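## Task

Lift the jars marked EGTA 2 M and EGTA 6 M from the cart and set both upright on the desk's mat. Every other labelled container stays where it was, the cart stays standing, no labelled container may touch the floor, and the robot must not topple or finish leaning.

## Robot and tools

ROBOT. An omnidirectional base carries a column roughly 1.7 m high. A carriage rides up and down it (lift_m) holding two identical six-joint arms, each ending in a two-finger gripper. Arm bases sit near 0.57 m + lift_m above the floor; carriage parts hang about 0.15 m lower. A hand reaches 0.78 m from its shoulder but only about 0.38 m below its arm base. The hand is about 0.16 m long, 0.1 m wide (0.14 m open). Parked arm: joints 1-6 = 0, 0.05, 0.05, 1.45, 0, 0; parked, the robot is about 0.85 m wide and 0.65 m long. Cameras: carriage_camera (fixed, forward, tilted ~20 degrees down), left_wrist_camera and right_wrist_camera (looking past the fingertips). All images are 896x504.

FRAMES. Base frame: metres, origin on the floor below the base centre, x forward, y left, z up. left_hand and right_hand are reported here as the point between the finger pads, with quat_wxyz rotating base axes into hand axes (hand z along the fingers, fingers open along hand y; an upward hand with joints 1, 5, 6 at 0 is (1, 0, 0, 0)). base_odometry is in the frame the base had at scene start; it counts wheel rotation only, so slip looks like travel; heading in rad, left positive, -3.142 to 3.142. Hand readings tend to sit above the true hand, especially at long reach.

TOOL move. All keys except cameras form one action. base: exactly one key, each an offset from where the base last measured itself: translate_m (metres, forward +, -2 to 2), strafe_m (metres, left +, -2 to 2), rotate_rad (radians, counter-clockwise +, -6.3 to 6.3). joints: absolute targets by name, any subset: lift_m 0 to 1 m; for each side (left_/right_): joint1_rad -2.617 to 3.054 (yaw about vertical, 0 forward, + left); joint2_rad 0 to 3.141 (shoulder: 0 upper arm back and level, 1.57 up, 3.14 forward level); joint3_rad 0 to 3.141 (elbow: 0 folded, 3.14 straight); joint4_rad -1.57 to 1.57 (wrist pitch, + lifts fingertips); joint5_rad -1.57 to 1.57 (wrist yaw, + turns fingertips to the right, opposite to joint 1); joint6_rad -2.094 to 2.094 (roll about finger axis, + clockwise viewed from forearm); gripper_m 0 to 0.093 (pad gap in metres). speeds (this action only): translate_m and strafe_m 0.02-0.5 m/s, rotate_rad 0.05-1.57 rad/s, lift_m 0.08-0.25 m/s; maxima are defaults. min_time_s 0.1-8 s sets a minimum duration for arm and gripper motions (smoother, straighter paths). cameras: list of camera names or "all"; omitted/null means all, [] none. Motions start together; an action can't exceed 15 s and base moves time out at 14 s. Unknown keys make the call invalid; out-of-range values get it refused, and a refusal or a stop cancels your later move, wait and finished_scene calls in that reply.

TOOL wait: seconds 0 to 10, plus cameras; returns state and images. TOOL zoom_image: camera and region [x0, y0, x1, y1] in pixels of that camera's latest image, at most 504x504, origin top-left. TOOL finished_scene: scene (1 to 3); ends the scene irreversibly and reports the next task. Scene 1 is practice and may be skipped; a move with no action reports the current scene and task.

RESULTS. The move line gives done or the worst status. base_status and joint_status per motion: done (base: wheels turned the commanded amount, slip included); off_target (resting short, possibly still pushing); contact_stop or time_out (target dropped, holds position); not_followed (a self-collision check withheld that arm's targets; gripper targets still run). on_its_own lists uncommanded behaviour; "held at" is a target, not a reading. motor_effort is percent of maximum, + toward larger values, bracket = peak of last action; errors up to a few points plus half the reading. If lift effort keeps dropping while lowering, a hand or load is resting on something. Joint torques include arm weight; joints 1-3 wrap at ±28 N m. Gripping firmly, gripper reads up to 0.005 m under the object width and may say off_target; closed on nothing it reads 0.000-0.002. Full force arrives about 0.005 m below the first-touch reading; to release, command well above the reading. MOTOR HOT appears at 75 °C; at 100 °C the arm goes limp 30-60 s (OVER-TEMPERATURE FAULT, keys say limit_stop_at_motor_heat; resend targets afterwards). Extended or loaded arms heat even while you think, so park arms when idle or warned. Pictures may lag slightly behind the state.

CAUTIONS. Arms have no contact stop and keep pressing; the base may push furniture and still say done. To free a pressed base, drive about 0.2 m back the way you came (or undo the turn). Never reverse under a table edge into the column. Tipping risk rises with a high carriage, outstretched or loaded arms, pushing or pulling, and abrupt stops; about 1.5 kg per hand forward can tip it; only images reveal lean. A level hand droops 7-25 cm under 1 kg. Moves of 0.1 m or more without min_time_s may stray about 2 cm. Don't let arms hit or press each other; to untangle withheld arms, send one arm its current readings with joint 1 swung away, then the other in a later call. Avoid dropping, releasing moving objects, slamming or shoving hard. Camera calibrations (K, distortion, T_world_to_cam in the base frame) are supplied and are accurate to about 0.5 degrees and a few millimetres, worse for wrist cameras.

Each tool is called after "Call:" as name([rows], argument=value, ...), one row to a line, values as JSON.

## Session

Call:
move()

Scene clock: 0.00 s.
Joint torques (N m): no reading
base_odometry: x=+0.000 y=+0.000 heading=+0.000
base_status: not commanded
joint_positions: lift_m=+0.300 left_joint1_rad=+0.005 left_joint2_rad=+0.063 left_joint3_rad=+0.036 left_joint4_rad=+1.440 left_joint5_rad=-0.025 left_joint6_rad=-0.026 left_gripper_m=+0.09396 right_joint1_rad=+0.007 right_joint2_rad=+0.030 right_joint3_rad=+0.039 right_joint4_rad=+1.440 right_joint5_rad=-0.019 right_joint6_rad=-0.003 right_gripper_m=+0.09396
joint_status: not commanded
motor_effort: lift_m=+40 drive_wheels=+4
left_hand: x=+0.2644 y=+0.3089 z=+1.3072 quat_wxyz=(+0.997, -0.014, +0.079, -0.010) (m; base frame)
right_hand: x=+0.2529 y=-0.3008 z=+1.3087 quat_wxyz=(+0.998, -0.010, +0.061, +0.003) (m; base frame)
pictures: carriage_camera, left_wrist_camera, right_wrist_camera
camera_calibration:
carriage_camera: T_world_to_cam=[[-0.0301167, -0.999264, -0.0237735, 0.0346004], [-0.352417, 0.0328724, -0.935266, 1.25939], [0.935359, -0.0197889, -0.353147, 0.333332], [0, 0, 0, 1]] pos_world=[0.133088, -0.000228057, 1.2964]
left_wrist_camera: T_world_to_cam=[[-0.00638314, -0.999939, 0.00898196, 0.300769], [0.696373, -0.0108911, -0.717597, 0.761213], [0.717651, 0.00167428, 0.696401, -0.978567], [0, 0, 0, 1]] pos_world=[0.174102, 0.31068, 1.22502]
right_wrist_camera: T_world_to_cam=[[0.0705529, -0.997508, 0.00073368, -0.3148], [0.755808, 0.0529776, -0.652647, 0.685796], [0.650982, 0.0466007, 0.757662, -1.01913], [0, 0, 0, 1]] pos_world=[0.167317, -0.302855, 1.21997]

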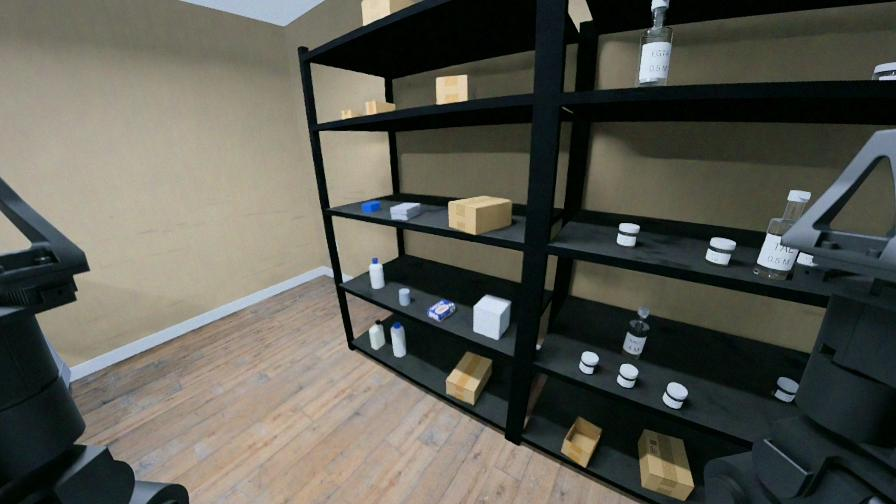

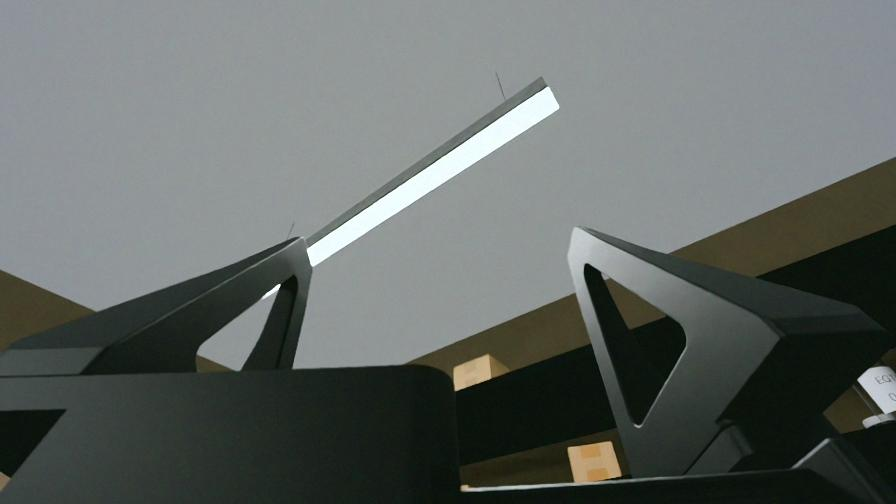

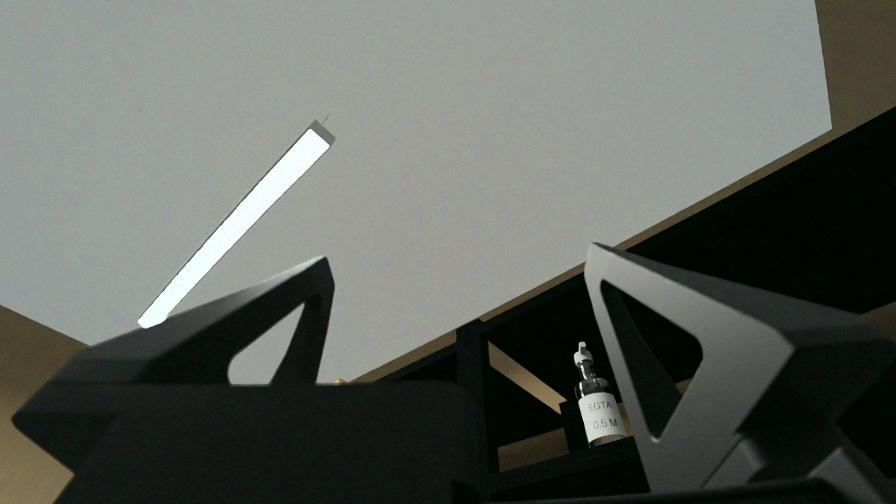

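Look around.

Call:
move(base={"rotate_rad": -1.2}, cameras=["carriage_camera"])

Call:
move(base={"rotate_rad": -1.2}, cameras=["carriage_camera"])

Call:
move(base={"rotate_rad": -1.2}, cameras=["carriage_camera"])

Call:
move(base={"rotate_rad": -1.2}, cameras=["carriage_camera"])

Scene clock: 3.33 s.
Joint torques (N m): left_arm=[-0.43 4.21 5.26 -0.25 0.02 -0.04] | right_arm=[0.16 3.36 6.38 -0.21 0.08 0.07]
move: done
base_odometry: x=+0.000 y=+0.000 heading=-1.200
base_status: done
joint_positions: lift_m=+0.300 left_joint1_rad=+0.005 left_joint2_rad=+0.063 left_joint3_rad=+0.036 left_joint4_rad=+1.438 left_joint5_rad=-0.025 left_joint6_rad=-0.026 left_gripper_m=+0.09396 right_joint1_rad=+0.007 right_joint2_rad=+0.030 right_joint3_rad=+0.039 right_joint4_rad=+1.440 right_joint5_rad=-0.019 right_joint6_rad=-0.003 right_gripper_m=+0.09396
joint_status: not commanded
motor_effort: lift_m=+40(40) drive_wheels=+8(21)
left_hand: x=+0.2648 y=+0.3089 z=+1.3071 quat_wxyz=(+0.997, -0.014, +0.080, -0.010) (m; base frame)
right_hand: x=+0.2530 y=-0.3008 z=+1.3087 quat_wxyz=(+0.998, -0.010, +0.061, +0.003) (m; base frame)
pictures: carriage_camera
camera_calibration:
carriage_camera: T_world_to_cam=[[-0.0301167, -0.999264, -0.0237735, 0.0346004], [-0.352417, 0.0328724, -0.935266, 1.25939], [0.935359, -0.0197889, -0.353147, 0.333332], [0, 0, 0, 1]] pos_world=[0.133088, -0.000228057, 1.2964]

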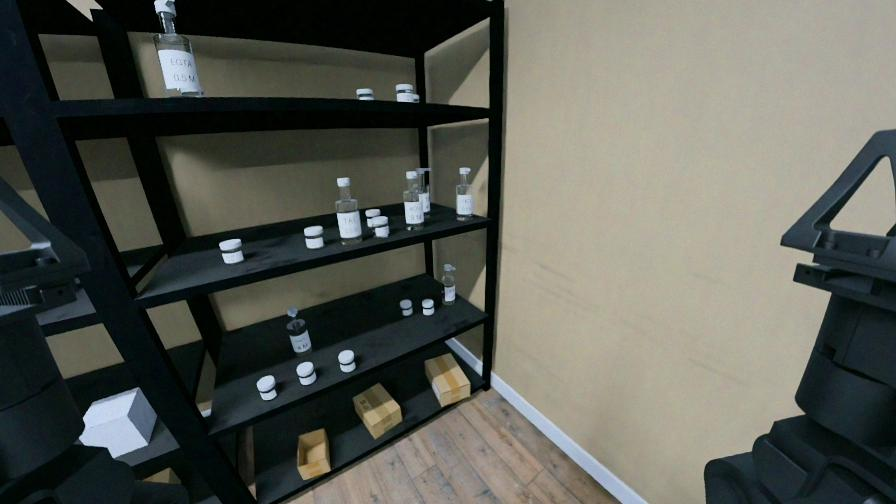

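Scene clock: 6.07 s.
Joint torques (N m): left_arm=[-0.42 4.21 5.29 -0.24 0.02 -0.04] | right_arm=[0.18 3.34 6.37 -0.22 0.09 0.06]
move: done
base_odometry: x=+0.000 y=+0.000 heading=-2.399
base_status: done
joint_positions: lift_m=+0.300 left_joint1_rad=+0.005 left_joint2_rad=+0.063 left_joint3_rad=+0.036 left_joint4_rad=+1.437 left_joint5_rad=-0.025 left_joint6_rad=-0.026 left_gripper_m=+0.09397 right_joint1_rad=+0.007 right_joint2_rad=+0.030 right_joint3_rad=+0.039 right_joint4_rad=+1.440 right_joint5_rad=-0.019 right_joint6_rad=-0.003 right_gripper_m=+0.09397
joint_status: not commanded
motor_effort: lift_m=+39(41) drive_wheels=+8(20)
left_hand: x=+0.2650 y=+0.3089 z=+1.3071 quat_wxyz=(+0.997, -0.014, +0.080, -0.010) (m; base frame)
right_hand: x=+0.2530 y=-0.3008 z=+1.3087 quat_wxyz=(+0.998, -0.010, +0.061, +0.003) (m; base frame)
pictures: carriage_camera
camera_calibration:
carriage_camera: T_world_to_cam=[[-0.0301167, -0.999264, -0.0237735, 0.0346004], [-0.352417, 0.0328724, -0.935266, 1.25939], [0.935359, -0.0197889, -0.353147, 0.333332], [0, 0, 0, 1]] pos_world=[0.133088, -0.000228057, 1.2964]

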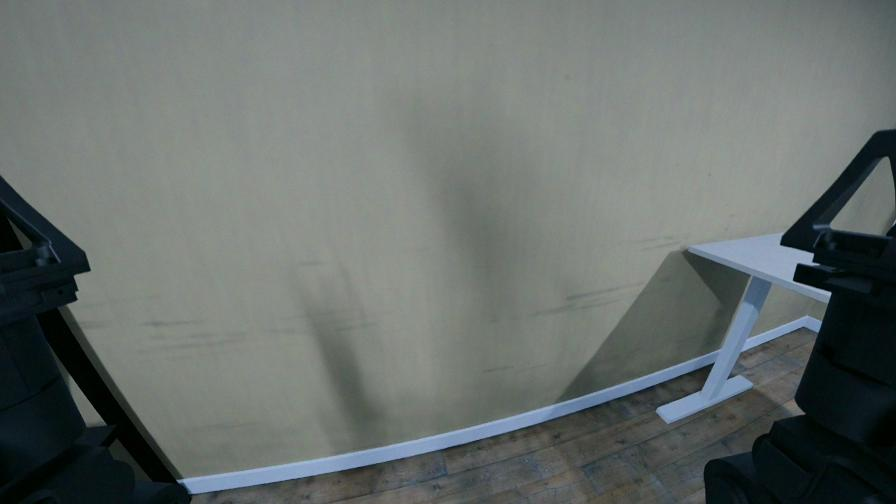

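Scene clock: 8.80 s.
Joint torques (N m): left_arm=[-0.42 4.22 5.29 -0.24 0.02 -0.04] | right_arm=[0.2 3.36 6.34 -0.22 0.08 0.06]
move: done
base_odometry: x=+0.000 y=+0.000 heading=+2.684
base_status: done
joint_positions: lift_m=+0.300 left_joint1_rad=+0.005 left_joint2_rad=+0.063 left_joint3_rad=+0.036 left_joint4_rad=+1.437 left_joint5_rad=-0.025 left_joint6_rad=-0.026 left_gripper_m=+0.09398 right_joint1_rad=+0.007 right_joint2_rad=+0.030 right_joint3_rad=+0.039 right_joint4_rad=+1.440 right_joint5_rad=-0.019 right_joint6_rad=-0.003 right_gripper_m=+0.09398
joint_status: not commanded
motor_effort: lift_m=+40(40) drive_wheels=+8(21)
left_hand: x=+0.2651 y=+0.3089 z=+1.3071 quat_wxyz=(+0.997, -0.014, +0.080, -0.010) (m; base frame)
right_hand: x=+0.2531 y=-0.3008 z=+1.3087 quat_wxyz=(+0.998, -0.010, +0.061, +0.003) (m; base frame)
pictures: carriage_camera
camera_calibration:
carriage_camera: T_world_to_cam=[[-0.0301167, -0.999264, -0.0237735, 0.0346004], [-0.352417, 0.0328724, -0.935266, 1.25939], [0.935359, -0.0197889, -0.353147, 0.333332], [0, 0, 0, 1]] pos_world=[0.133088, -0.000228057, 1.2964]

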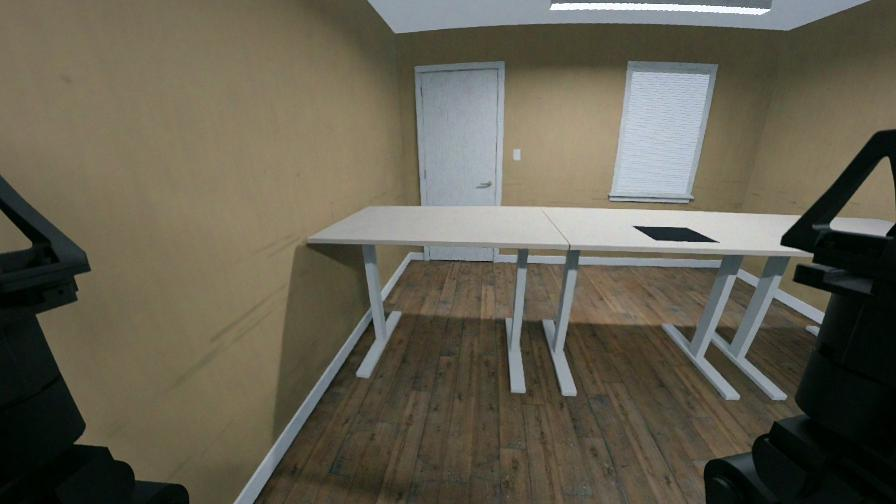

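Scene clock: 11.53 s.
Joint torques (N m): left_arm=[-0.43 4.21 5.27 -0.23 0.02 -0.04] | right_arm=[0.02 3.34 6.35 -0.21 0.08 0.06]
move: done
base_odometry: x=+0.000 y=+0.000 heading=+1.484
base_status: done
joint_positions: lift_m=+0.300 left_joint1_rad=+0.005 left_joint2_rad=+0.063 left_joint3_rad=+0.036 left_joint4_rad=+1.437 left_joint5_rad=-0.025 left_joint6_rad=-0.026 left_gripper_m=+0.09398 right_joint1_rad=+0.007 right_joint2_rad=+0.030 right_joint3_rad=+0.039 right_joint4_rad=+1.440 right_joint5_rad=-0.019 right_joint6_rad=-0.003 right_gripper_m=+0.09398
joint_status: not commanded
motor_effort: lift_m=+40(41) drive_wheels=+8(18)
left_hand: x=+0.2651 y=+0.3089 z=+1.3071 quat_wxyz=(+0.997, -0.014, +0.080, -0.010) (m; base frame)
right_hand: x=+0.2531 y=-0.3008 z=+1.3087 quat_wxyz=(+0.998, -0.010, +0.061, +0.003) (m; base frame)
pictures: carriage_camera
camera_calibration:
carriage_camera: T_world_to_cam=[[-0.0301167, -0.999264, -0.0237735, 0.0346004], [-0.352417, 0.0328724, -0.935266, 1.25939], [0.935359, -0.0197889, -0.353147, 0.333332], [0, 0, 0, 1]] pos_world=[0.133088, -0.000228057, 1.2964]

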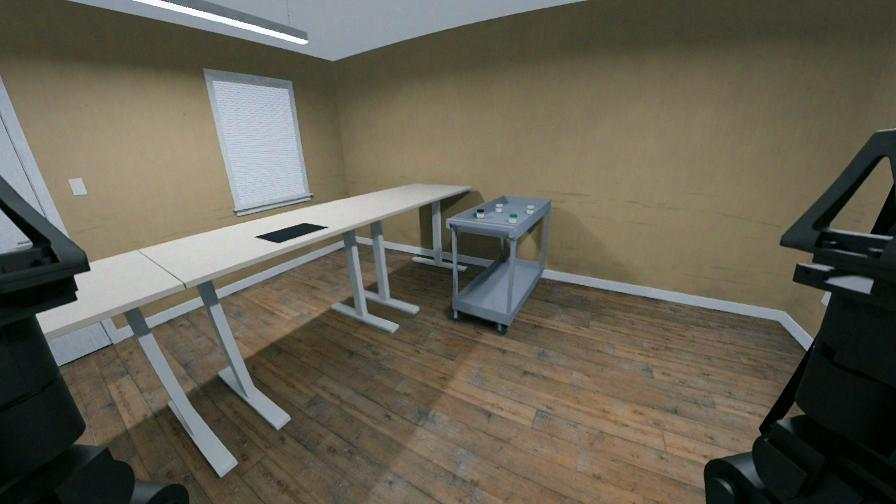

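Call:
zoom_image(camera="carriage_camera", region=[430, 180, 570, 250])

Scaled by 3.600.

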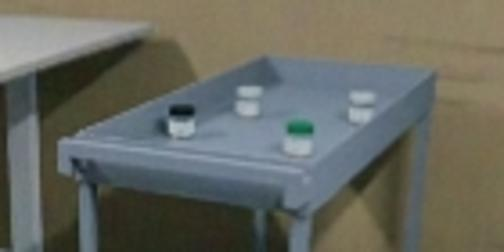

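Call:
move(base={"translate_m": 0.9}, cameras=[])

Call:
move(base={"rotate_rad": -0.5}, joints={"lift_m": 0.4}, cameras=["carriage_camera"])

Call:
zoom_image(camera="carriage_camera", region=[360, 190, 640, 350])

Scene clock: 18.57 s.
Joint torques (N m): left_arm=[-0.4 4.22 5.37 -0.22 0.02 -0.04] | right_arm=[0.17 3.32 6.22 -0.18 0.09 0.06]
move: done
base_odometry: x=+0.079 y=+0.897 heading=+1.484
base_status: done
joint_positions: lift_m=+0.300 left_joint1_rad=+0.005 left_joint2_rad=+0.063 left_joint3_rad=+0.036 left_joint4_rad=+1.436 left_joint5_rad=-0.025 left_joint6_rad=-0.026 left_gripper_m=+0.09398 right_joint1_rad=+0.007 right_joint2_rad=+0.030 right_joint3_rad=+0.039 right_joint4_rad=+1.439 right_joint5_rad=-0.019 right_joint6_rad=-0.003 right_gripper_m=+0.09398
joint_status: not commanded
motor_effort: lift_m=+40(41) drive_wheels=-5(26)
left_hand: x=+0.2652 y=+0.3089 z=+1.3071 quat_wxyz=(+0.997, -0.014, +0.081, -0.009) (m; base frame)
right_hand: x=+0.2533 y=-0.3008 z=+1.3087 quat_wxyz=(+0.998, -0.010, +0.062, +0.003) (m; base frame)
pictures: none
No camera images: "cameras" was empty.

Scene clock: 20.43 s.
Joint torques (N m): left_arm=[-0.35 4.19 5.29 -0.24 0.02 -0.04] | right_arm=[0.09 3.34 6.34 -0.2 0.09 0.07]
move: done
base_odometry: x=+0.079 y=+0.897 heading=+0.984
base_status: done
joint_positions: lift_m=+0.400 left_joint1_rad=+0.005 left_joint2_rad=+0.063 left_joint3_rad=+0.036 left_joint4_rad=+1.438 left_joint5_rad=-0.025 left_joint6_rad=-0.026 left_gripper_m=+0.09398 right_joint1_rad=+0.007 right_joint2_rad=+0.030 right_joint3_rad=+0.039 right_joint4_rad=+1.438 right_joint5_rad=-0.019 right_joint6_rad=-0.003 right_gripper_m=+0.09398
joint_status: all done
motor_effort: lift_m=+42(51) drive_wheels=+8(15)
left_hand: x=+0.2649 y=+0.3089 z=+1.4069 quat_wxyz=(+0.997, -0.014, +0.080, -0.010) (m; base frame)
right_hand: x=+0.2534 y=-0.3008 z=+1.4085 quat_wxyz=(+0.998, -0.010, +0.062, +0.003) (m; base frame)
pictures: carriage_camera
camera_calibration:
carriage_camera: T_world_to_cam=[[-0.0301167, -0.999264, -0.0237735, 0.0369729], [-0.352417, 0.0328724, -0.935266, 1.35273], [0.935359, -0.0197889, -0.353147, 0.368575], [0, 0, 0, 1]] pos_world=[0.133088, -0.000228057, 1.3962]

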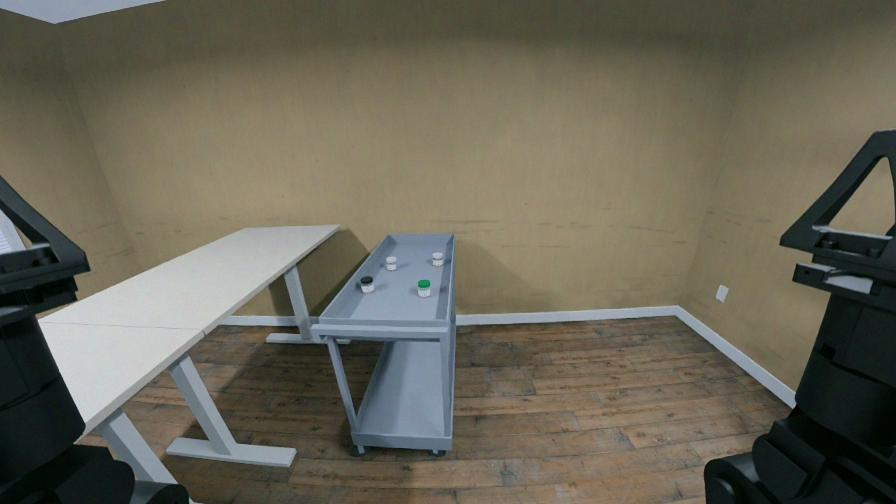

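Scaled by 1.800.

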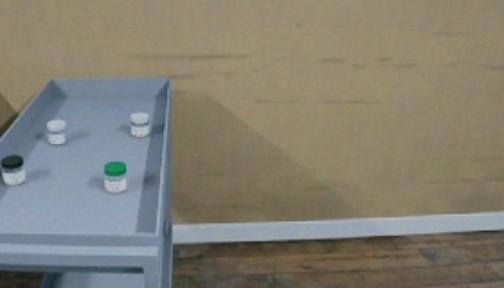

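Call:
zoom_image(camera="carriage_camera", region=[350, 245, 450, 301])

Call:
move(base={"strafe_m": -0.68}, cameras=[])

Call:
move(base={"translate_m": 1.4}, cameras=[])

Call:
move(base={"rotate_rad": 1.571}, cameras=["carriage_camera"])

Call:
zoom_image(camera="carriage_camera", region=[300, 200, 600, 370])

Scaled by 5.040.

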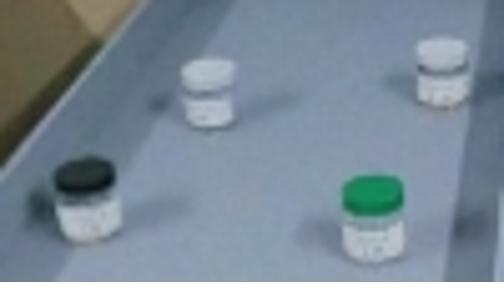

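Scene clock: 26.10 s.
Joint torques (N m): left_arm=[-0.51 4.18 5.3 -0.25 0.02 -0.04] | right_arm=[0.29 3.34 6.34 -0.19 0.1 0.07]
move: done
base_odometry: x=+0.645 y=+0.519 heading=+0.983
base_status: done
joint_positions: lift_m=+0.400 left_joint1_rad=+0.006 left_joint2_rad=+0.063 left_joint3_rad=+0.036 left_joint4_rad=+1.438 left_joint5_rad=-0.025 left_joint6_rad=-0.026 left_gripper_m=+0.09398 right_joint1_rad=+0.008 right_joint2_rad=+0.030 right_joint3_rad=+0.039 right_joint4_rad=+1.438 right_joint5_rad=-0.019 right_joint6_rad=-0.003 right_gripper_m=+0.09398
joint_status: not commanded
motor_effort: lift_m=+42(43) drive_wheels=-4(25)
left_hand: x=+0.2649 y=+0.3089 z=+1.4069 quat_wxyz=(+0.997, -0.014, +0.080, -0.009) (m; base frame)
right_hand: x=+0.2534 y=-0.3008 z=+1.4085 quat_wxyz=(+0.998, -0.010, +0.062, +0.003) (m; base frame)
pictures: none
No camera images: "cameras" was empty.

Scene clock: 31.20 s.
Joint torques (N m): left_arm=[-0.49 4.19 5.24 -0.24 0.03 -0.04] | right_arm=[0.17 3.3 6.3 -0.22 0.09 0.06]
move: done
base_odometry: x=+1.422 y=+1.684 heading=+0.983
base_status: done
joint_positions: lift_m=+0.400 left_joint1_rad=+0.006 left_joint2_rad=+0.063 left_joint3_rad=+0.036 left_joint4_rad=+1.438 left_joint5_rad=-0.025 left_joint6_rad=-0.026 left_gripper_m=+0.09398 right_joint1_rad=+0.008 right_joint2_rad=+0.030 right_joint3_rad=+0.039 right_joint4_rad=+1.440 right_joint5_rad=-0.019 right_joint6_rad=-0.003 right_gripper_m=+0.09398
joint_status: not commanded
motor_effort: lift_m=+42(43) drive_wheels=-2(22)
left_hand: x=+0.2647 y=+0.3089 z=+1.4069 quat_wxyz=(+0.997, -0.014, +0.080, -0.009) (m; base frame)
right_hand: x=+0.2531 y=-0.3008 z=+1.4085 quat_wxyz=(+0.998, -0.010, +0.061, +0.003) (m; base frame)
pictures: none
No camera images: "cameras" was empty.

Scene clock: 34.30 s.
Joint torques (N m): left_arm=[-0.47 4.21 5.29 -0.25 0.02 -0.04] | right_arm=[0.17 3.36 6.37 -0.2 0.09 0.07]
move: done
base_odometry: x=+1.422 y=+1.684 heading=+2.553
base_status: done
joint_positions: lift_m=+0.400 left_joint1_rad=+0.006 left_joint2_rad=+0.063 left_joint3_rad=+0.036 left_joint4_rad=+1.438 left_joint5_rad=-0.025 left_joint6_rad=-0.026 left_gripper_m=+0.09399 right_joint1_rad=+0.008 right_joint2_rad=+0.030 right_joint3_rad=+0.039 right_joint4_rad=+1.439 right_joint5_rad=-0.019 right_joint6_rad=-0.003 right_gripper_m=+0.09399
joint_status: not commanded
motor_effort: lift_m=+42(43) drive_wheels=+8(22)
left_hand: x=+0.2649 y=+0.3089 z=+1.4069 quat_wxyz=(+0.997, -0.014, +0.080, -0.009) (m; base frame)
right_hand: x=+0.2532 y=-0.3008 z=+1.4085 quat_wxyz=(+0.998, -0.010, +0.061, +0.003) (m; base frame)
pictures: carriage_camera
camera_calibration:
carriage_camera: T_world_to_cam=[[-0.0301167, -0.999264, -0.0237735, 0.0369729], [-0.352417, 0.0328724, -0.935266, 1.35273], [0.935359, -0.0197889, -0.353147, 0.368575], [0, 0, 0, 1]] pos_world=[0.133088, -0.000228057, 1.3962]

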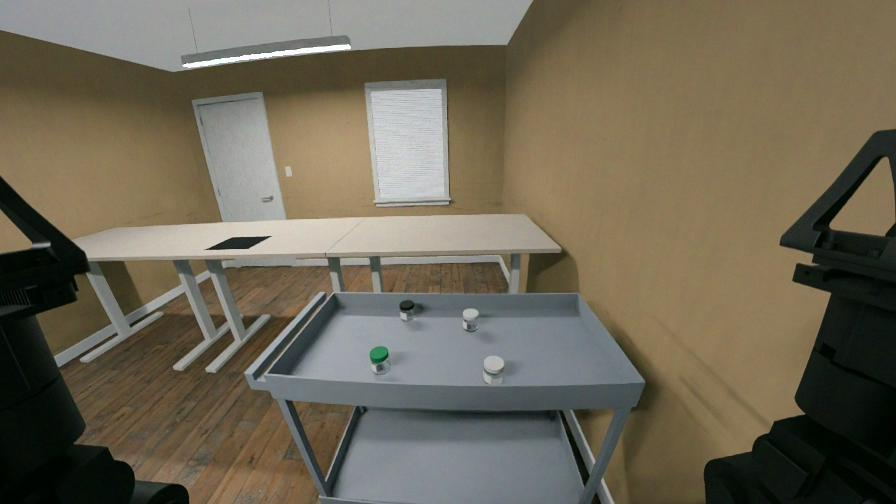

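Scaled by 1.680.

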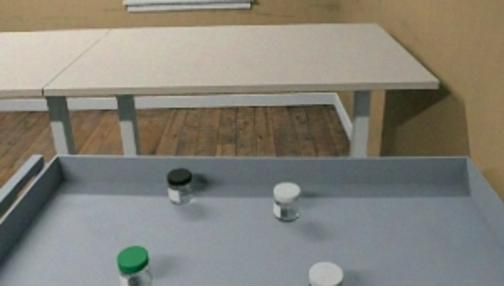

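Call:
move(joints={"left_joint1_rad":0.3,"left_joint2_rad":1.3,"left_joint3_rad":1.3,"left_joint4_rad":-0.7,"left_joint5_rad":0.9,"left_joint6_rad":0}, min_time_s=2.5, cameras=["left_wrist_camera"])

Scene clock: 39.27 s.
Joint torques (N m): left_arm=[0.16 -4.53 9.28 1.41 0.41 0.14] | right_arm=[0.18 3.34 6.37 -0.21 0.08 0.06]
move: done
base_odometry: x=+1.422 y=+1.684 heading=+2.553
base_status: not commanded
joint_positions: lift_m=+0.400 left_joint1_rad=+0.293 left_joint2_rad=+1.293 left_joint3_rad=+1.264 left_joint4_rad=-0.694 left_joint5_rad=+0.886 left_joint6_rad=-0.016 left_gripper_m=+0.09399 right_joint1_rad=+0.008 right_joint2_rad=+0.030 right_joint3_rad=+0.039 right_joint4_rad=+1.439 right_joint5_rad=-0.019 right_joint6_rad=-0.003 right_gripper_m=+0.09399
joint_status: all done
motor_effort: lift_m=+42(43) drive_wheels=+8(8)
left_hand: x=+0.5781 y=+0.2727 z=+1.2800 quat_wxyz=(+0.422, +0.047, +0.841, -0.336) (m; base frame)
right_hand: x=+0.2532 y=-0.3008 z=+1.4085 quat_wxyz=(+0.998, -0.010, +0.061, +0.003) (m; base frame)
pictures: left_wrist_camera
camera_calibration:
left_wrist_camera: T_world_to_cam=[[-0.383331, -0.761858, 0.522141, -0.237069], [-0.910104, 0.215245, -0.35409, 0.924582], [0.157378, -0.610936, -0.77588, 1.19079], [0, 0, 0, 1]] pos_world=[0.563186, 0.347871, 1.37508]

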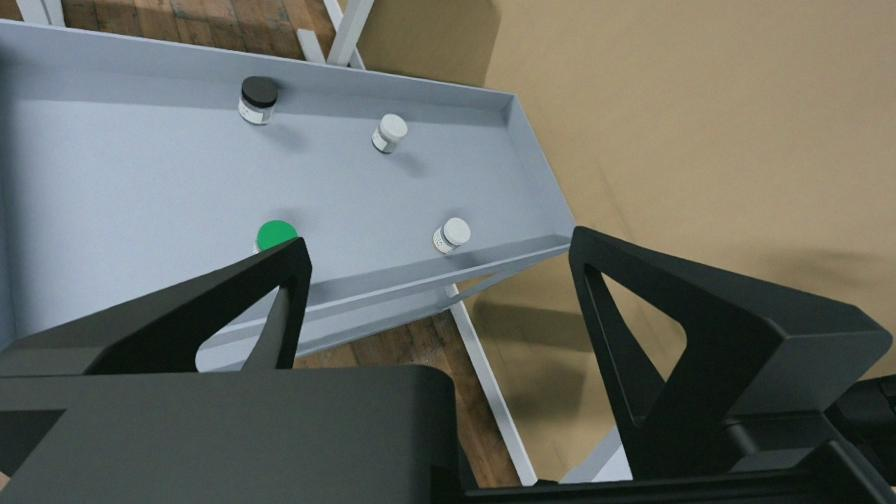

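Call:
zoom_image(camera="left_wrist_camera", region=[220, 60, 320, 140])

Call:
zoom_image(camera="left_wrist_camera", region=[360, 100, 480, 260])

Scaled by 5.040.

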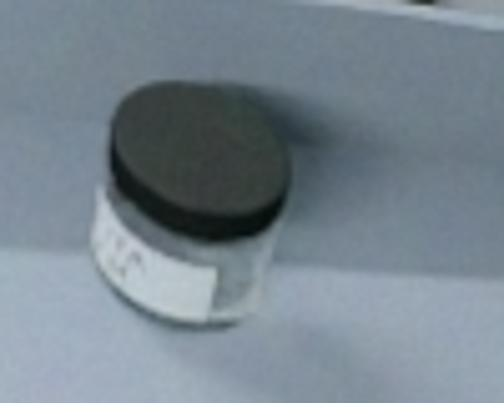

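Scaled by 3.150.

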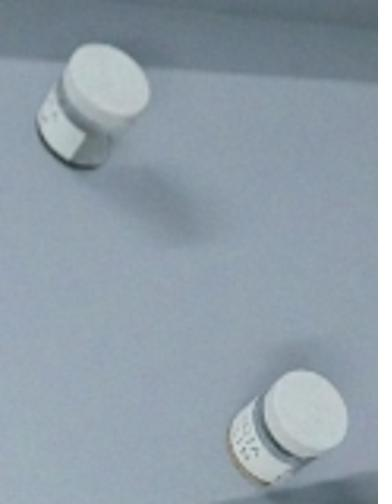

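Call:
move(base={"strafe_m": 0.5}, joints={"lift_m":0.2,"left_joint1_rad":0.0,"left_joint4_rad":-0.3,"left_joint5_rad":1.1}, cameras=["left_wrist_camera"])

Scene clock: 43.77 s.
Joint torques (N m): left_arm=[-0.99 -5.11 8.35 1.73 0.28 0.12] | right_arm=[0.27 3.33 6.32 -0.21 0.1 0.06]
move: done
base_odometry: x=+1.145 y=+1.268 heading=+2.554
base_status: done
joint_positions: lift_m=+0.200 left_joint1_rad=+0.005 left_joint2_rad=+1.298 left_joint3_rad=+1.275 left_joint4_rad=-0.318 left_joint5_rad=+1.088 left_joint6_rad=-0.015 left_gripper_m=+0.09400 right_joint1_rad=+0.007 right_joint2_rad=+0.030 right_joint3_rad=+0.039 right_joint4_rad=+1.439 right_joint5_rad=-0.019 right_joint6_rad=-0.003 right_gripper_m=+0.09399
joint_status: all done
motor_effort: lift_m=+35(36) drive_wheels=-5(24)
left_hand: x=+0.5633 y=+0.1538 z=+1.1522 quat_wxyz=(+0.492, +0.292, +0.702, -0.425) (m; base frame)
right_hand: x=+0.2531 y=-0.3008 z=+1.2092 quat_wxyz=(+0.998, -0.010, +0.061, +0.002) (m; base frame)
pictures: left_wrist_camera
camera_calibration:
left_wrist_camera: T_world_to_cam=[[-0.840076, -0.452226, 0.299608, 0.199443], [-0.523718, 0.532157, -0.665228, 0.983605], [0.141394, -0.715752, -0.683891, 0.940477], [0, 0, 0, 1]] pos_world=[0.549701, 0.239909, 1.23775]

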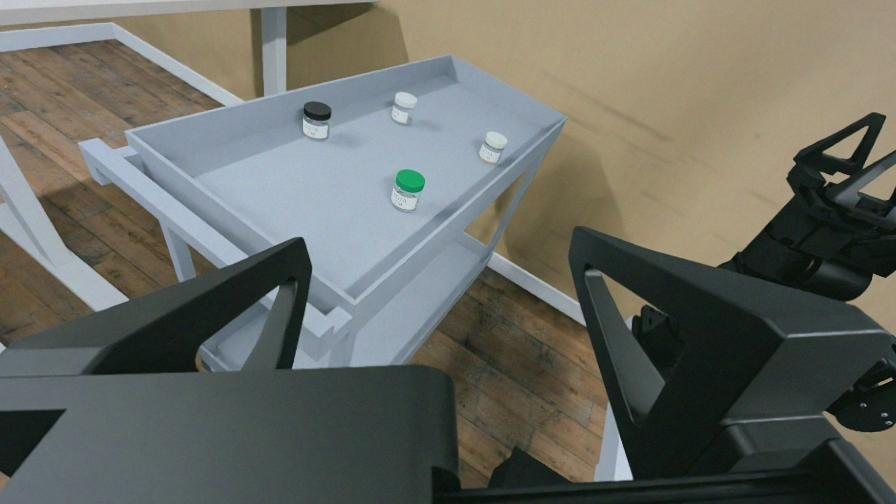

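Call:
zoom_image(camera="left_wrist_camera", region=[295, 80, 425, 150])

Call:
zoom_image(camera="left_wrist_camera", region=[380, 120, 515, 220])

Scaled by 3.877.

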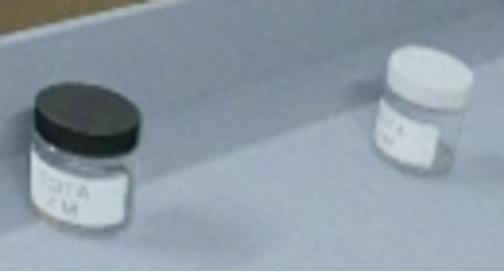

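Scaled by 3.733.

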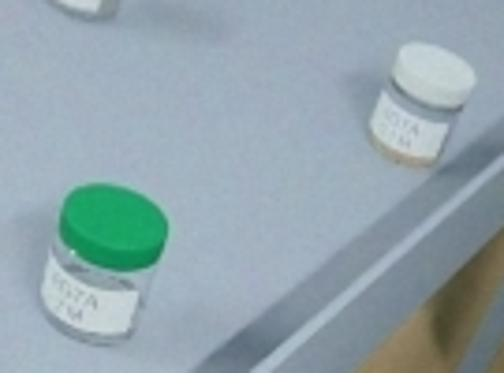

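Call:
move(joints={"left_joint1_rad":0.0,"left_joint2_rad":1.9,"left_joint3_rad":1.7,"left_joint4_rad":-0.4,"left_joint5_rad":1.2}, min_time_s=1.5, cameras=["left_wrist_camera"])

Scene clock: 46.70 s.
Joint torques (N m): left_arm=[-0.87 -10.78 9.36 1.36 0.39 0.13] | right_arm=[0.23 3.36 6.34 -0.21 0.09 0.06]
move: done
base_odometry: x=+1.145 y=+1.268 heading=+2.554
base_status: not commanded
joint_positions: lift_m=+0.200 left_joint1_rad=+0.005 left_joint2_rad=+1.892 left_joint3_rad=+1.663 left_joint4_rad=-0.395 left_joint5_rad=+1.186 left_joint6_rad=-0.015 left_gripper_m=+0.09400 right_joint1_rad=+0.007 right_joint2_rad=+0.030 right_joint3_rad=+0.039 right_joint4_rad=+1.439 right_joint5_rad=-0.019 right_joint6_rad=-0.003 right_gripper_m=+0.09399
joint_status: all done
motor_effort: lift_m=+36(36) drive_wheels=-4(5)
left_hand: x=+0.6913 y=+0.1473 z=+1.0672 quat_wxyz=(+0.376, +0.248, +0.741, -0.499) (m; base frame)
right_hand: x=+0.2531 y=-0.3008 z=+1.2092 quat_wxyz=(+0.998, -0.010, +0.061, +0.002) (m; base frame)
pictures: left_wrist_camera
camera_calibration:
left_wrist_camera: T_world_to_cam=[[-0.755049, -0.362157, 0.546574, -0.00606751], [-0.645706, 0.555476, -0.523937, 0.927627], [-0.113861, -0.748525, -0.653258, 1.00819], [0, 0, 0, 1]] pos_world=[0.709187, 0.237186, 1.14795]

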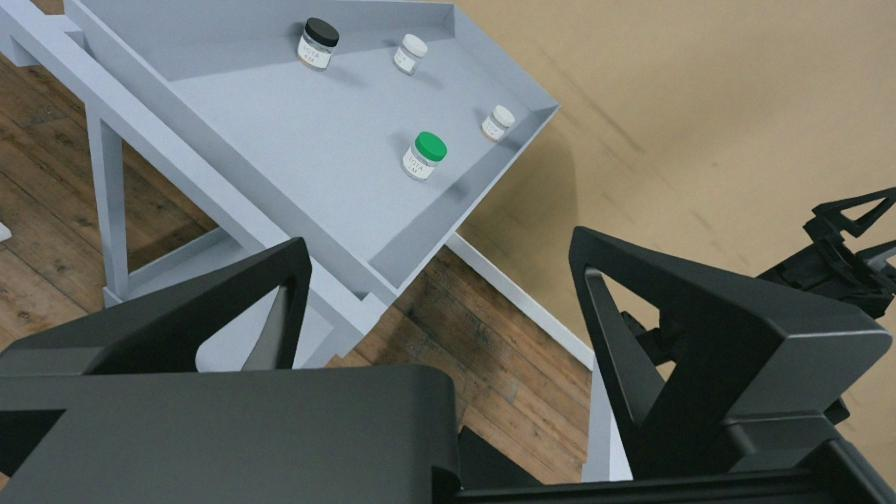

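Call:
move(joints={"left_joint1_rad":-0.5,"left_joint2_rad":2.1,"left_joint3_rad":1.9,"left_joint4_rad":-0.3,"left_joint5_rad":0.7}, min_time_s=1.5, cameras=["left_wrist_camera"])

Call:
zoom_image(camera="left_wrist_camera", region=[280, 0, 430, 120])

Call:
zoom_image(camera="left_wrist_camera", region=[430, 80, 560, 200])

Scene clock: 49.33 s.
Joint torques (N m): left_arm=[-0.65 -12.51 9.73 1.76 0.03 0.12] | right_arm=[0.23 3.34 6.37 -0.2 0.09 0.07]
move: done
base_odometry: x=+1.145 y=+1.268 heading=+2.554
base_status: not commanded
joint_positions: lift_m=+0.200 left_joint1_rad=-0.497 left_joint2_rad=+2.088 left_joint3_rad=+1.863 left_joint4_rad=-0.319 left_joint5_rad=+0.713 left_joint6_rad=-0.015 left_gripper_m=+0.09400 right_joint1_rad=+0.007 right_joint2_rad=+0.030 right_joint3_rad=+0.039 right_joint4_rad=+1.439 right_joint5_rad=-0.019 right_joint6_rad=-0.003 right_gripper_m=+0.09399
joint_status: all done
motor_effort: lift_m=+35(36) drive_wheels=-4(5)
left_hand: x=+0.6762 y=-0.0698 z=+1.0221 quat_wxyz=(+0.368, +0.361, +0.752, -0.411) (m; base frame)
right_hand: x=+0.2531 y=-0.3008 z=+1.2092 quat_wxyz=(+0.998, -0.010, +0.061, +0.002) (m; base frame)
pictures: left_wrist_camera
camera_calibration:
left_wrist_camera: T_world_to_cam=[[-0.856292, -0.382313, 0.347277, 0.199367], [-0.510175, 0.730928, -0.453284, 0.863222], [-0.0805379, -0.565316, -0.820934, 0.9761], [0, 0, 0, 1]] pos_world=[0.689723, -0.00292782, 1.12336]

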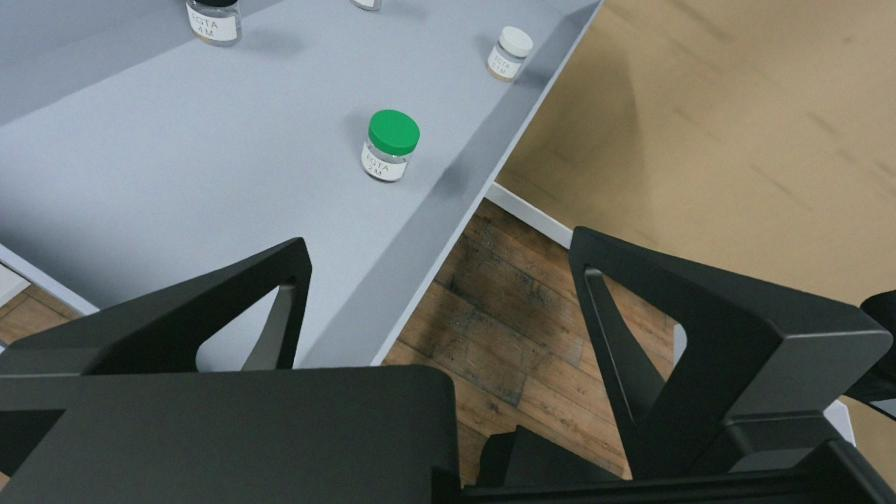

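Scaled by 3.360.

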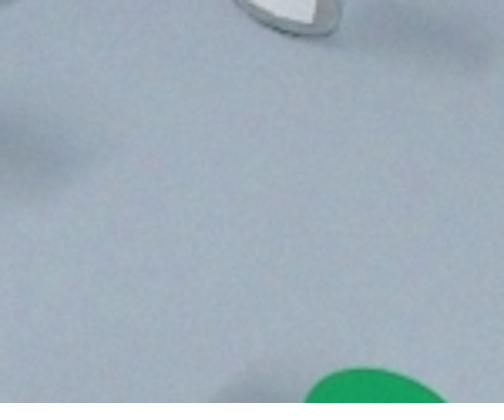

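Scaled by 3.877.

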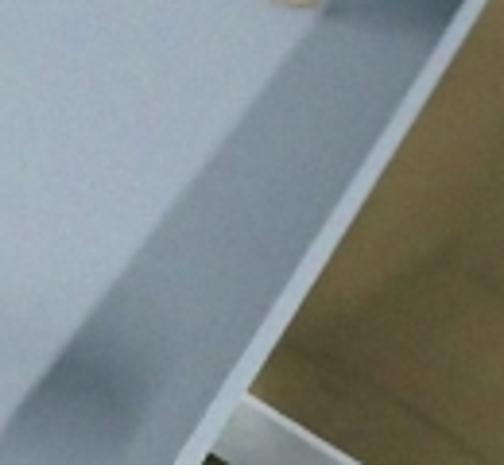

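Call:
zoom_image(camera="left_wrist_camera", region=[340, 100, 440, 190])

Call:
zoom_image(camera="left_wrist_camera", region=[180, 0, 260, 60])

Call:
zoom_image(camera="left_wrist_camera", region=[470, 20, 550, 90])

Scaled by 5.040.

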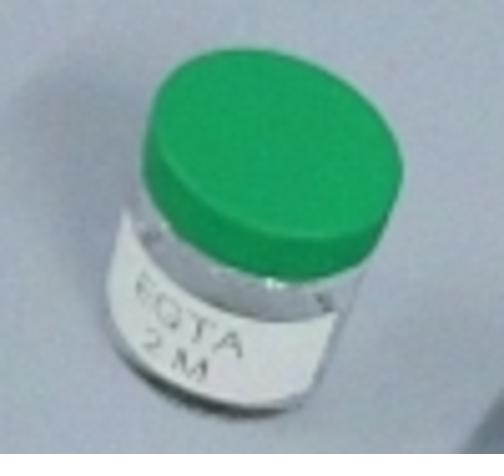

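Scaled by 6.300.

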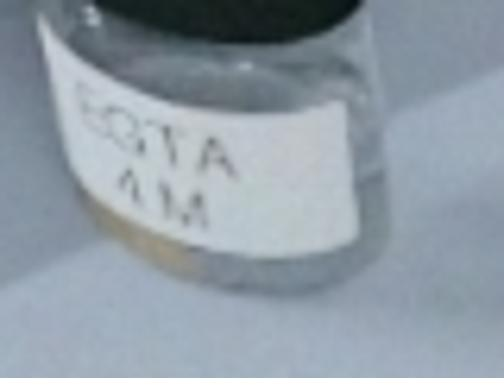

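Scaled by 6.300.

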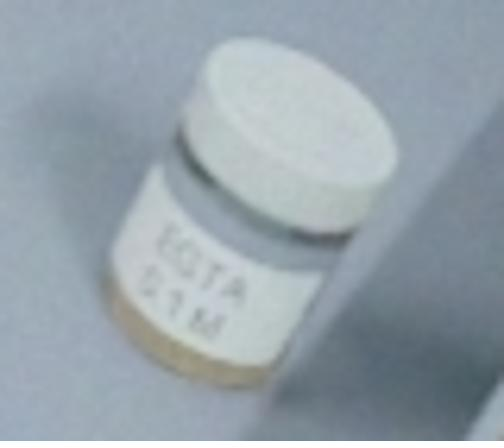

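Call:
move(base={"strafe_m": -0.5}, joints={"lift_m":0.4,"left_joint1_rad":0.0,"left_joint2_rad":1.5,"left_joint3_rad":1.2,"left_joint4_rad":-0.75,"left_joint5_rad":0,"right_joint1_rad":0.0,"right_joint2_rad":1.8,"right_joint3_rad":1.5,"right_joint4_rad":-0.75,"right_joint5_rad":0,"right_joint6_rad":0,"left_joint6_rad":0}, min_time_s=3, cameras=["all"])

Scene clock: 55.00 s.
Joint torques (N m): left_arm=[0.09 -10.54 5.23 1.15 -0.15 0.09] | right_arm=[-0.24 -7.79 9.76 1.58 0.22 0.09]
move: done
base_odometry: x=+1.422 y=+1.684 heading=+2.555
base_status: done
joint_positions: lift_m=+0.400 left_joint1_rad=-0.006 left_joint2_rad=+1.531 left_joint3_rad=+1.213 left_joint4_rad=-0.744 left_joint5_rad=+0.013 left_joint6_rad=-0.015 left_gripper_m=+0.09400 right_joint1_rad=+0.005 right_joint2_rad=+1.788 right_joint3_rad=+1.474 right_joint4_rad=-0.737 right_joint5_rad=-0.014 right_joint6_rad=-0.003 right_gripper_m=+0.09399
joint_status: all done
motor_effort: lift_m=+42(52) drive_wheels=-4(25)
left_hand: x=+0.6030 y=+0.3000 z=+1.1237 quat_wxyz=(+0.251, -0.003, +0.968, -0.009) (m; base frame)
right_hand: x=+0.6731 y=-0.2998 z=+1.1201 quat_wxyz=(+0.257, -0.006, +0.966, +0.007) (m; base frame)
pictures: carriage_camera, left_wrist_camera, right_wrist_camera
camera_calibration:
carriage_camera: T_world_to_cam=[[-0.0301167, -0.999264, -0.0237735, 0.0369734], [-0.352417, 0.0328724, -0.935266, 1.35275], [0.935359, -0.0197889, -0.353147, 0.368582], [0, 0, 0, 1]] pos_world=[0.133088, -0.000228057, 1.39622]
left_wrist_camera: T_world_to_cam=[[-0.019835, -0.999429, 0.0273673, 0.282952], [-0.990826, 0.0233094, 0.133115, 0.444841], [-0.133677, -0.0244759, -0.990723, 1.32322], [0, 0, 0, 1]] pos_world=[0.623257, 0.304808, 1.24399]
right_wrist_camera: T_world_to_cam=[[-0.0479708, -0.998266, -0.0341067, -0.224696], [-0.996489, 0.0454838, 0.0702929, 0.612462], [-0.0686197, 0.0373589, -0.996943, 1.29712], [0, 0, 0, 1]] pos_world=[0.688541, -0.300623, 1.24244]

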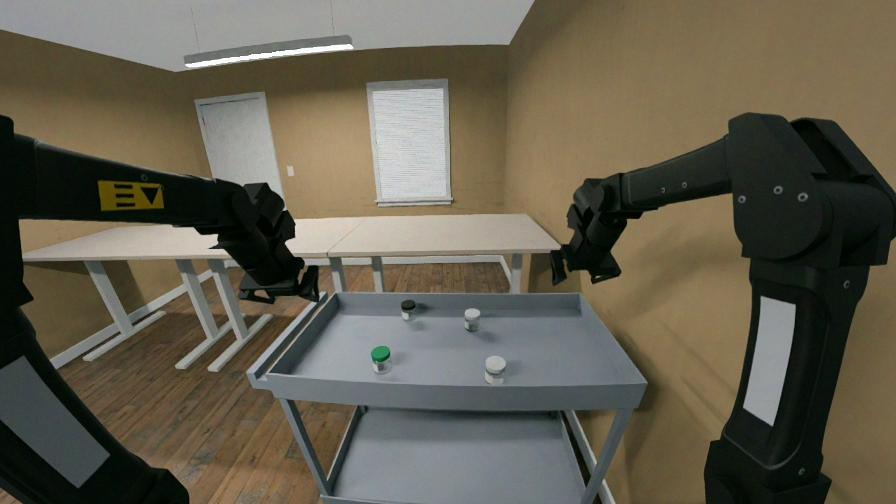

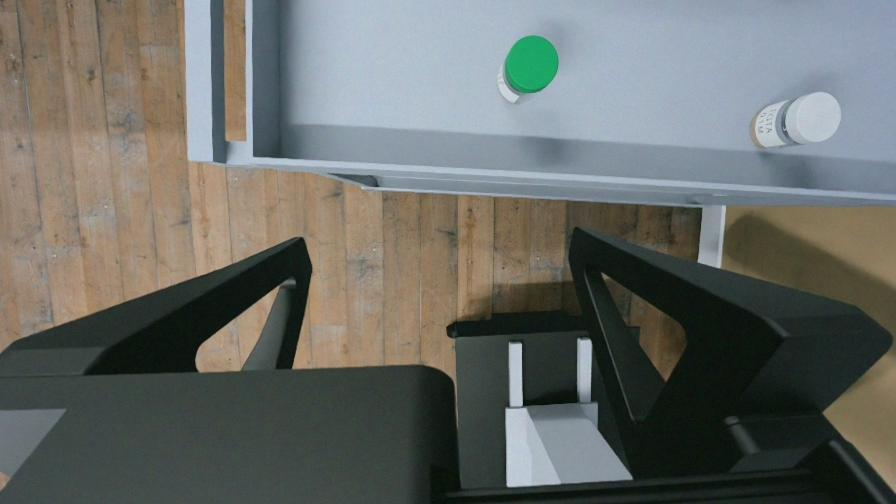

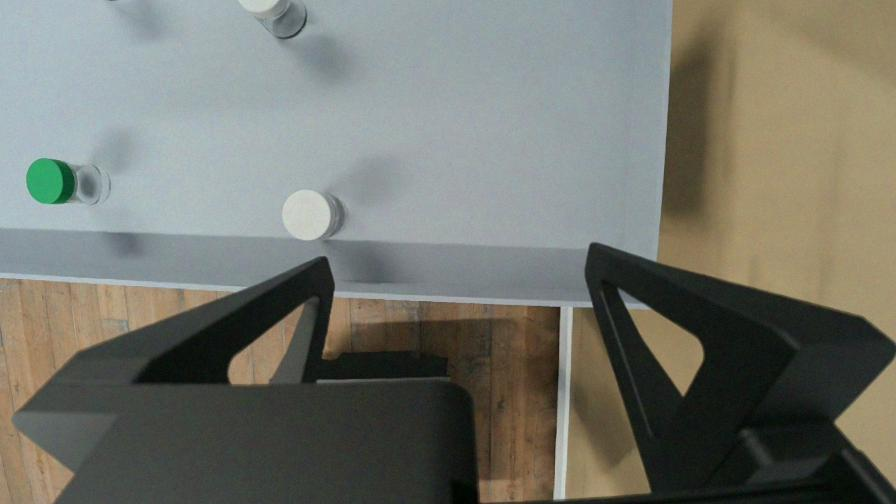

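Call:
move(base={"translate_m": 0.18}, speeds={"translate_m":0.15}, joints={"left_joint1_rad":-0.25,"left_joint2_rad":1.714,"left_joint3_rad":0.90,"left_joint4_rad":-0.216,"left_joint5_rad":0,"right_joint1_rad":0.318,"right_joint2_rad":2.6,"right_joint3_rad":2.27,"right_joint4_rad":-0.70,"right_joint5_rad":0,"right_joint6_rad":0,"left_joint6_rad":0}, min_time_s=2.5, cameras=["all"])

Scene clock: 63.10 s.
Joint torques (N m): left_arm=[-1.02 -7.77 4.7 1.43 -0.08 0.1] | right_arm=[0.79 -12.71 9.69 1.87 0.22 0.09]
move: done
base_odometry: x=+1.272 y=+1.784 heading=+2.554
base_status: done
joint_positions: lift_m=+0.400 left_joint1_rad=-0.243 left_joint2_rad=+1.705 left_joint3_rad=+0.912 left_joint4_rad=-0.234 left_joint5_rad=+0.010 left_joint6_rad=-0.015 left_gripper_m=+0.09400 right_joint1_rad=+0.313 right_joint2_rad=+2.583 right_joint3_rad=+2.245 right_joint4_rad=-0.713 right_joint5_rad=-0.014 right_joint6_rad=-0.003 right_gripper_m=+0.09399
joint_status: all done
motor_effort: lift_m=+43(43) drive_wheels=-3(16)
left_hand: x=+0.6075 y=+0.2071 z=+1.0132 quat_wxyz=(+0.266, +0.111, +0.957, -0.039) (m; base frame)
right_hand: x=+0.8087 y=-0.1123 z=+0.9960 quat_wxyz=(+0.252, -0.154, +0.954, +0.046) (m; base frame)
pictures: carriage_camera, left_wrist_camera, right_wrist_camera
camera_calibration:
carriage_camera: T_world_to_cam=[[-0.0301167, -0.999264, -0.0237735, 0.0369734], [-0.352417, 0.0328724, -0.935266, 1.35275], [0.935359, -0.0197889, -0.353147, 0.368583], [0, 0, 0, 1]] pos_world=[0.133088, -0.000228057, 1.39622]
left_wrist_camera: T_world_to_cam=[[-0.254004, -0.966883, 0.0248949, 0.331208], [-0.961912, 0.255219, 0.097916, 0.436251], [-0.101027, 0.000924275, -0.994883, 1.19118], [0, 0, 0, 1]] pos_world=[0.624105, 0.207799, 1.13412]
right_wrist_camera: T_world_to_cam=[[0.256755, -0.965899, -0.0334053, -0.278697], [-0.963385, -0.258543, 0.0710196, 0.686155], [-0.0772345, 0.0139475, -0.996915, 1.17996], [0, 0, 0, 1]] pos_world=[0.823722, -0.10825, 1.11828]

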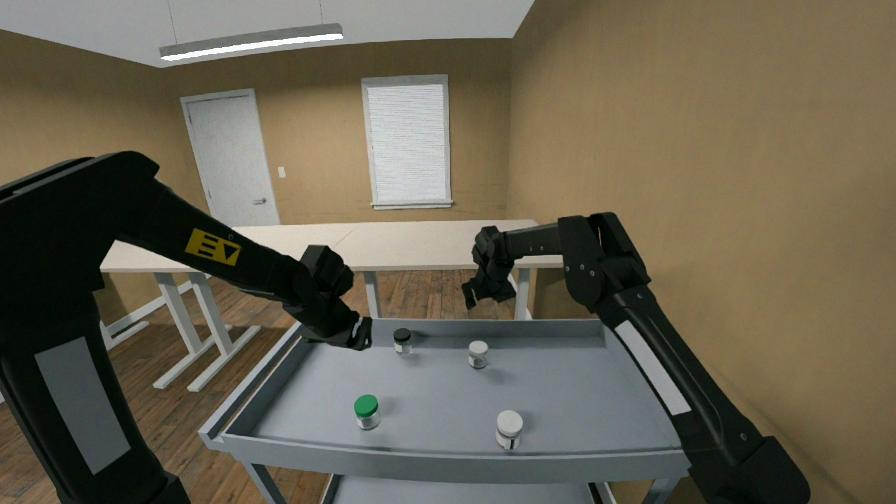

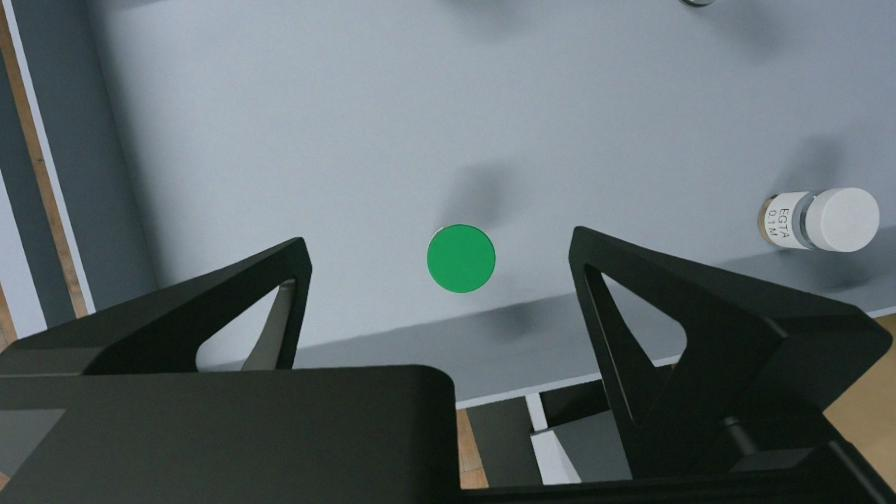

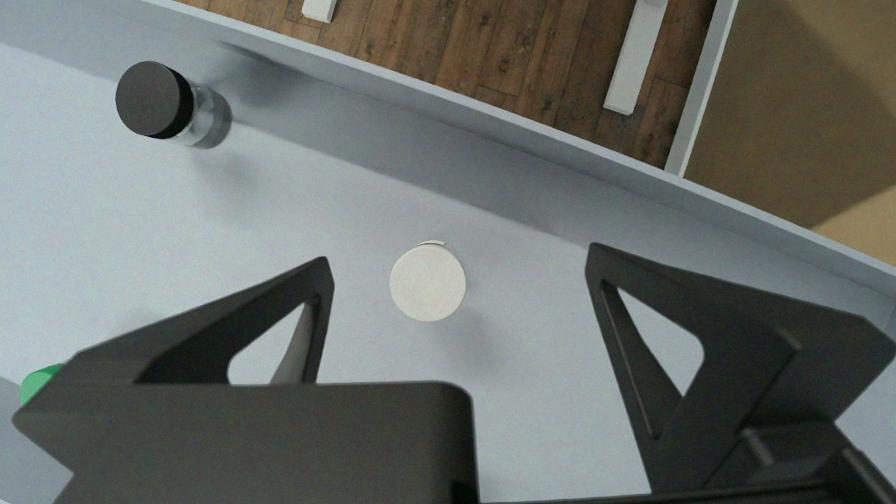

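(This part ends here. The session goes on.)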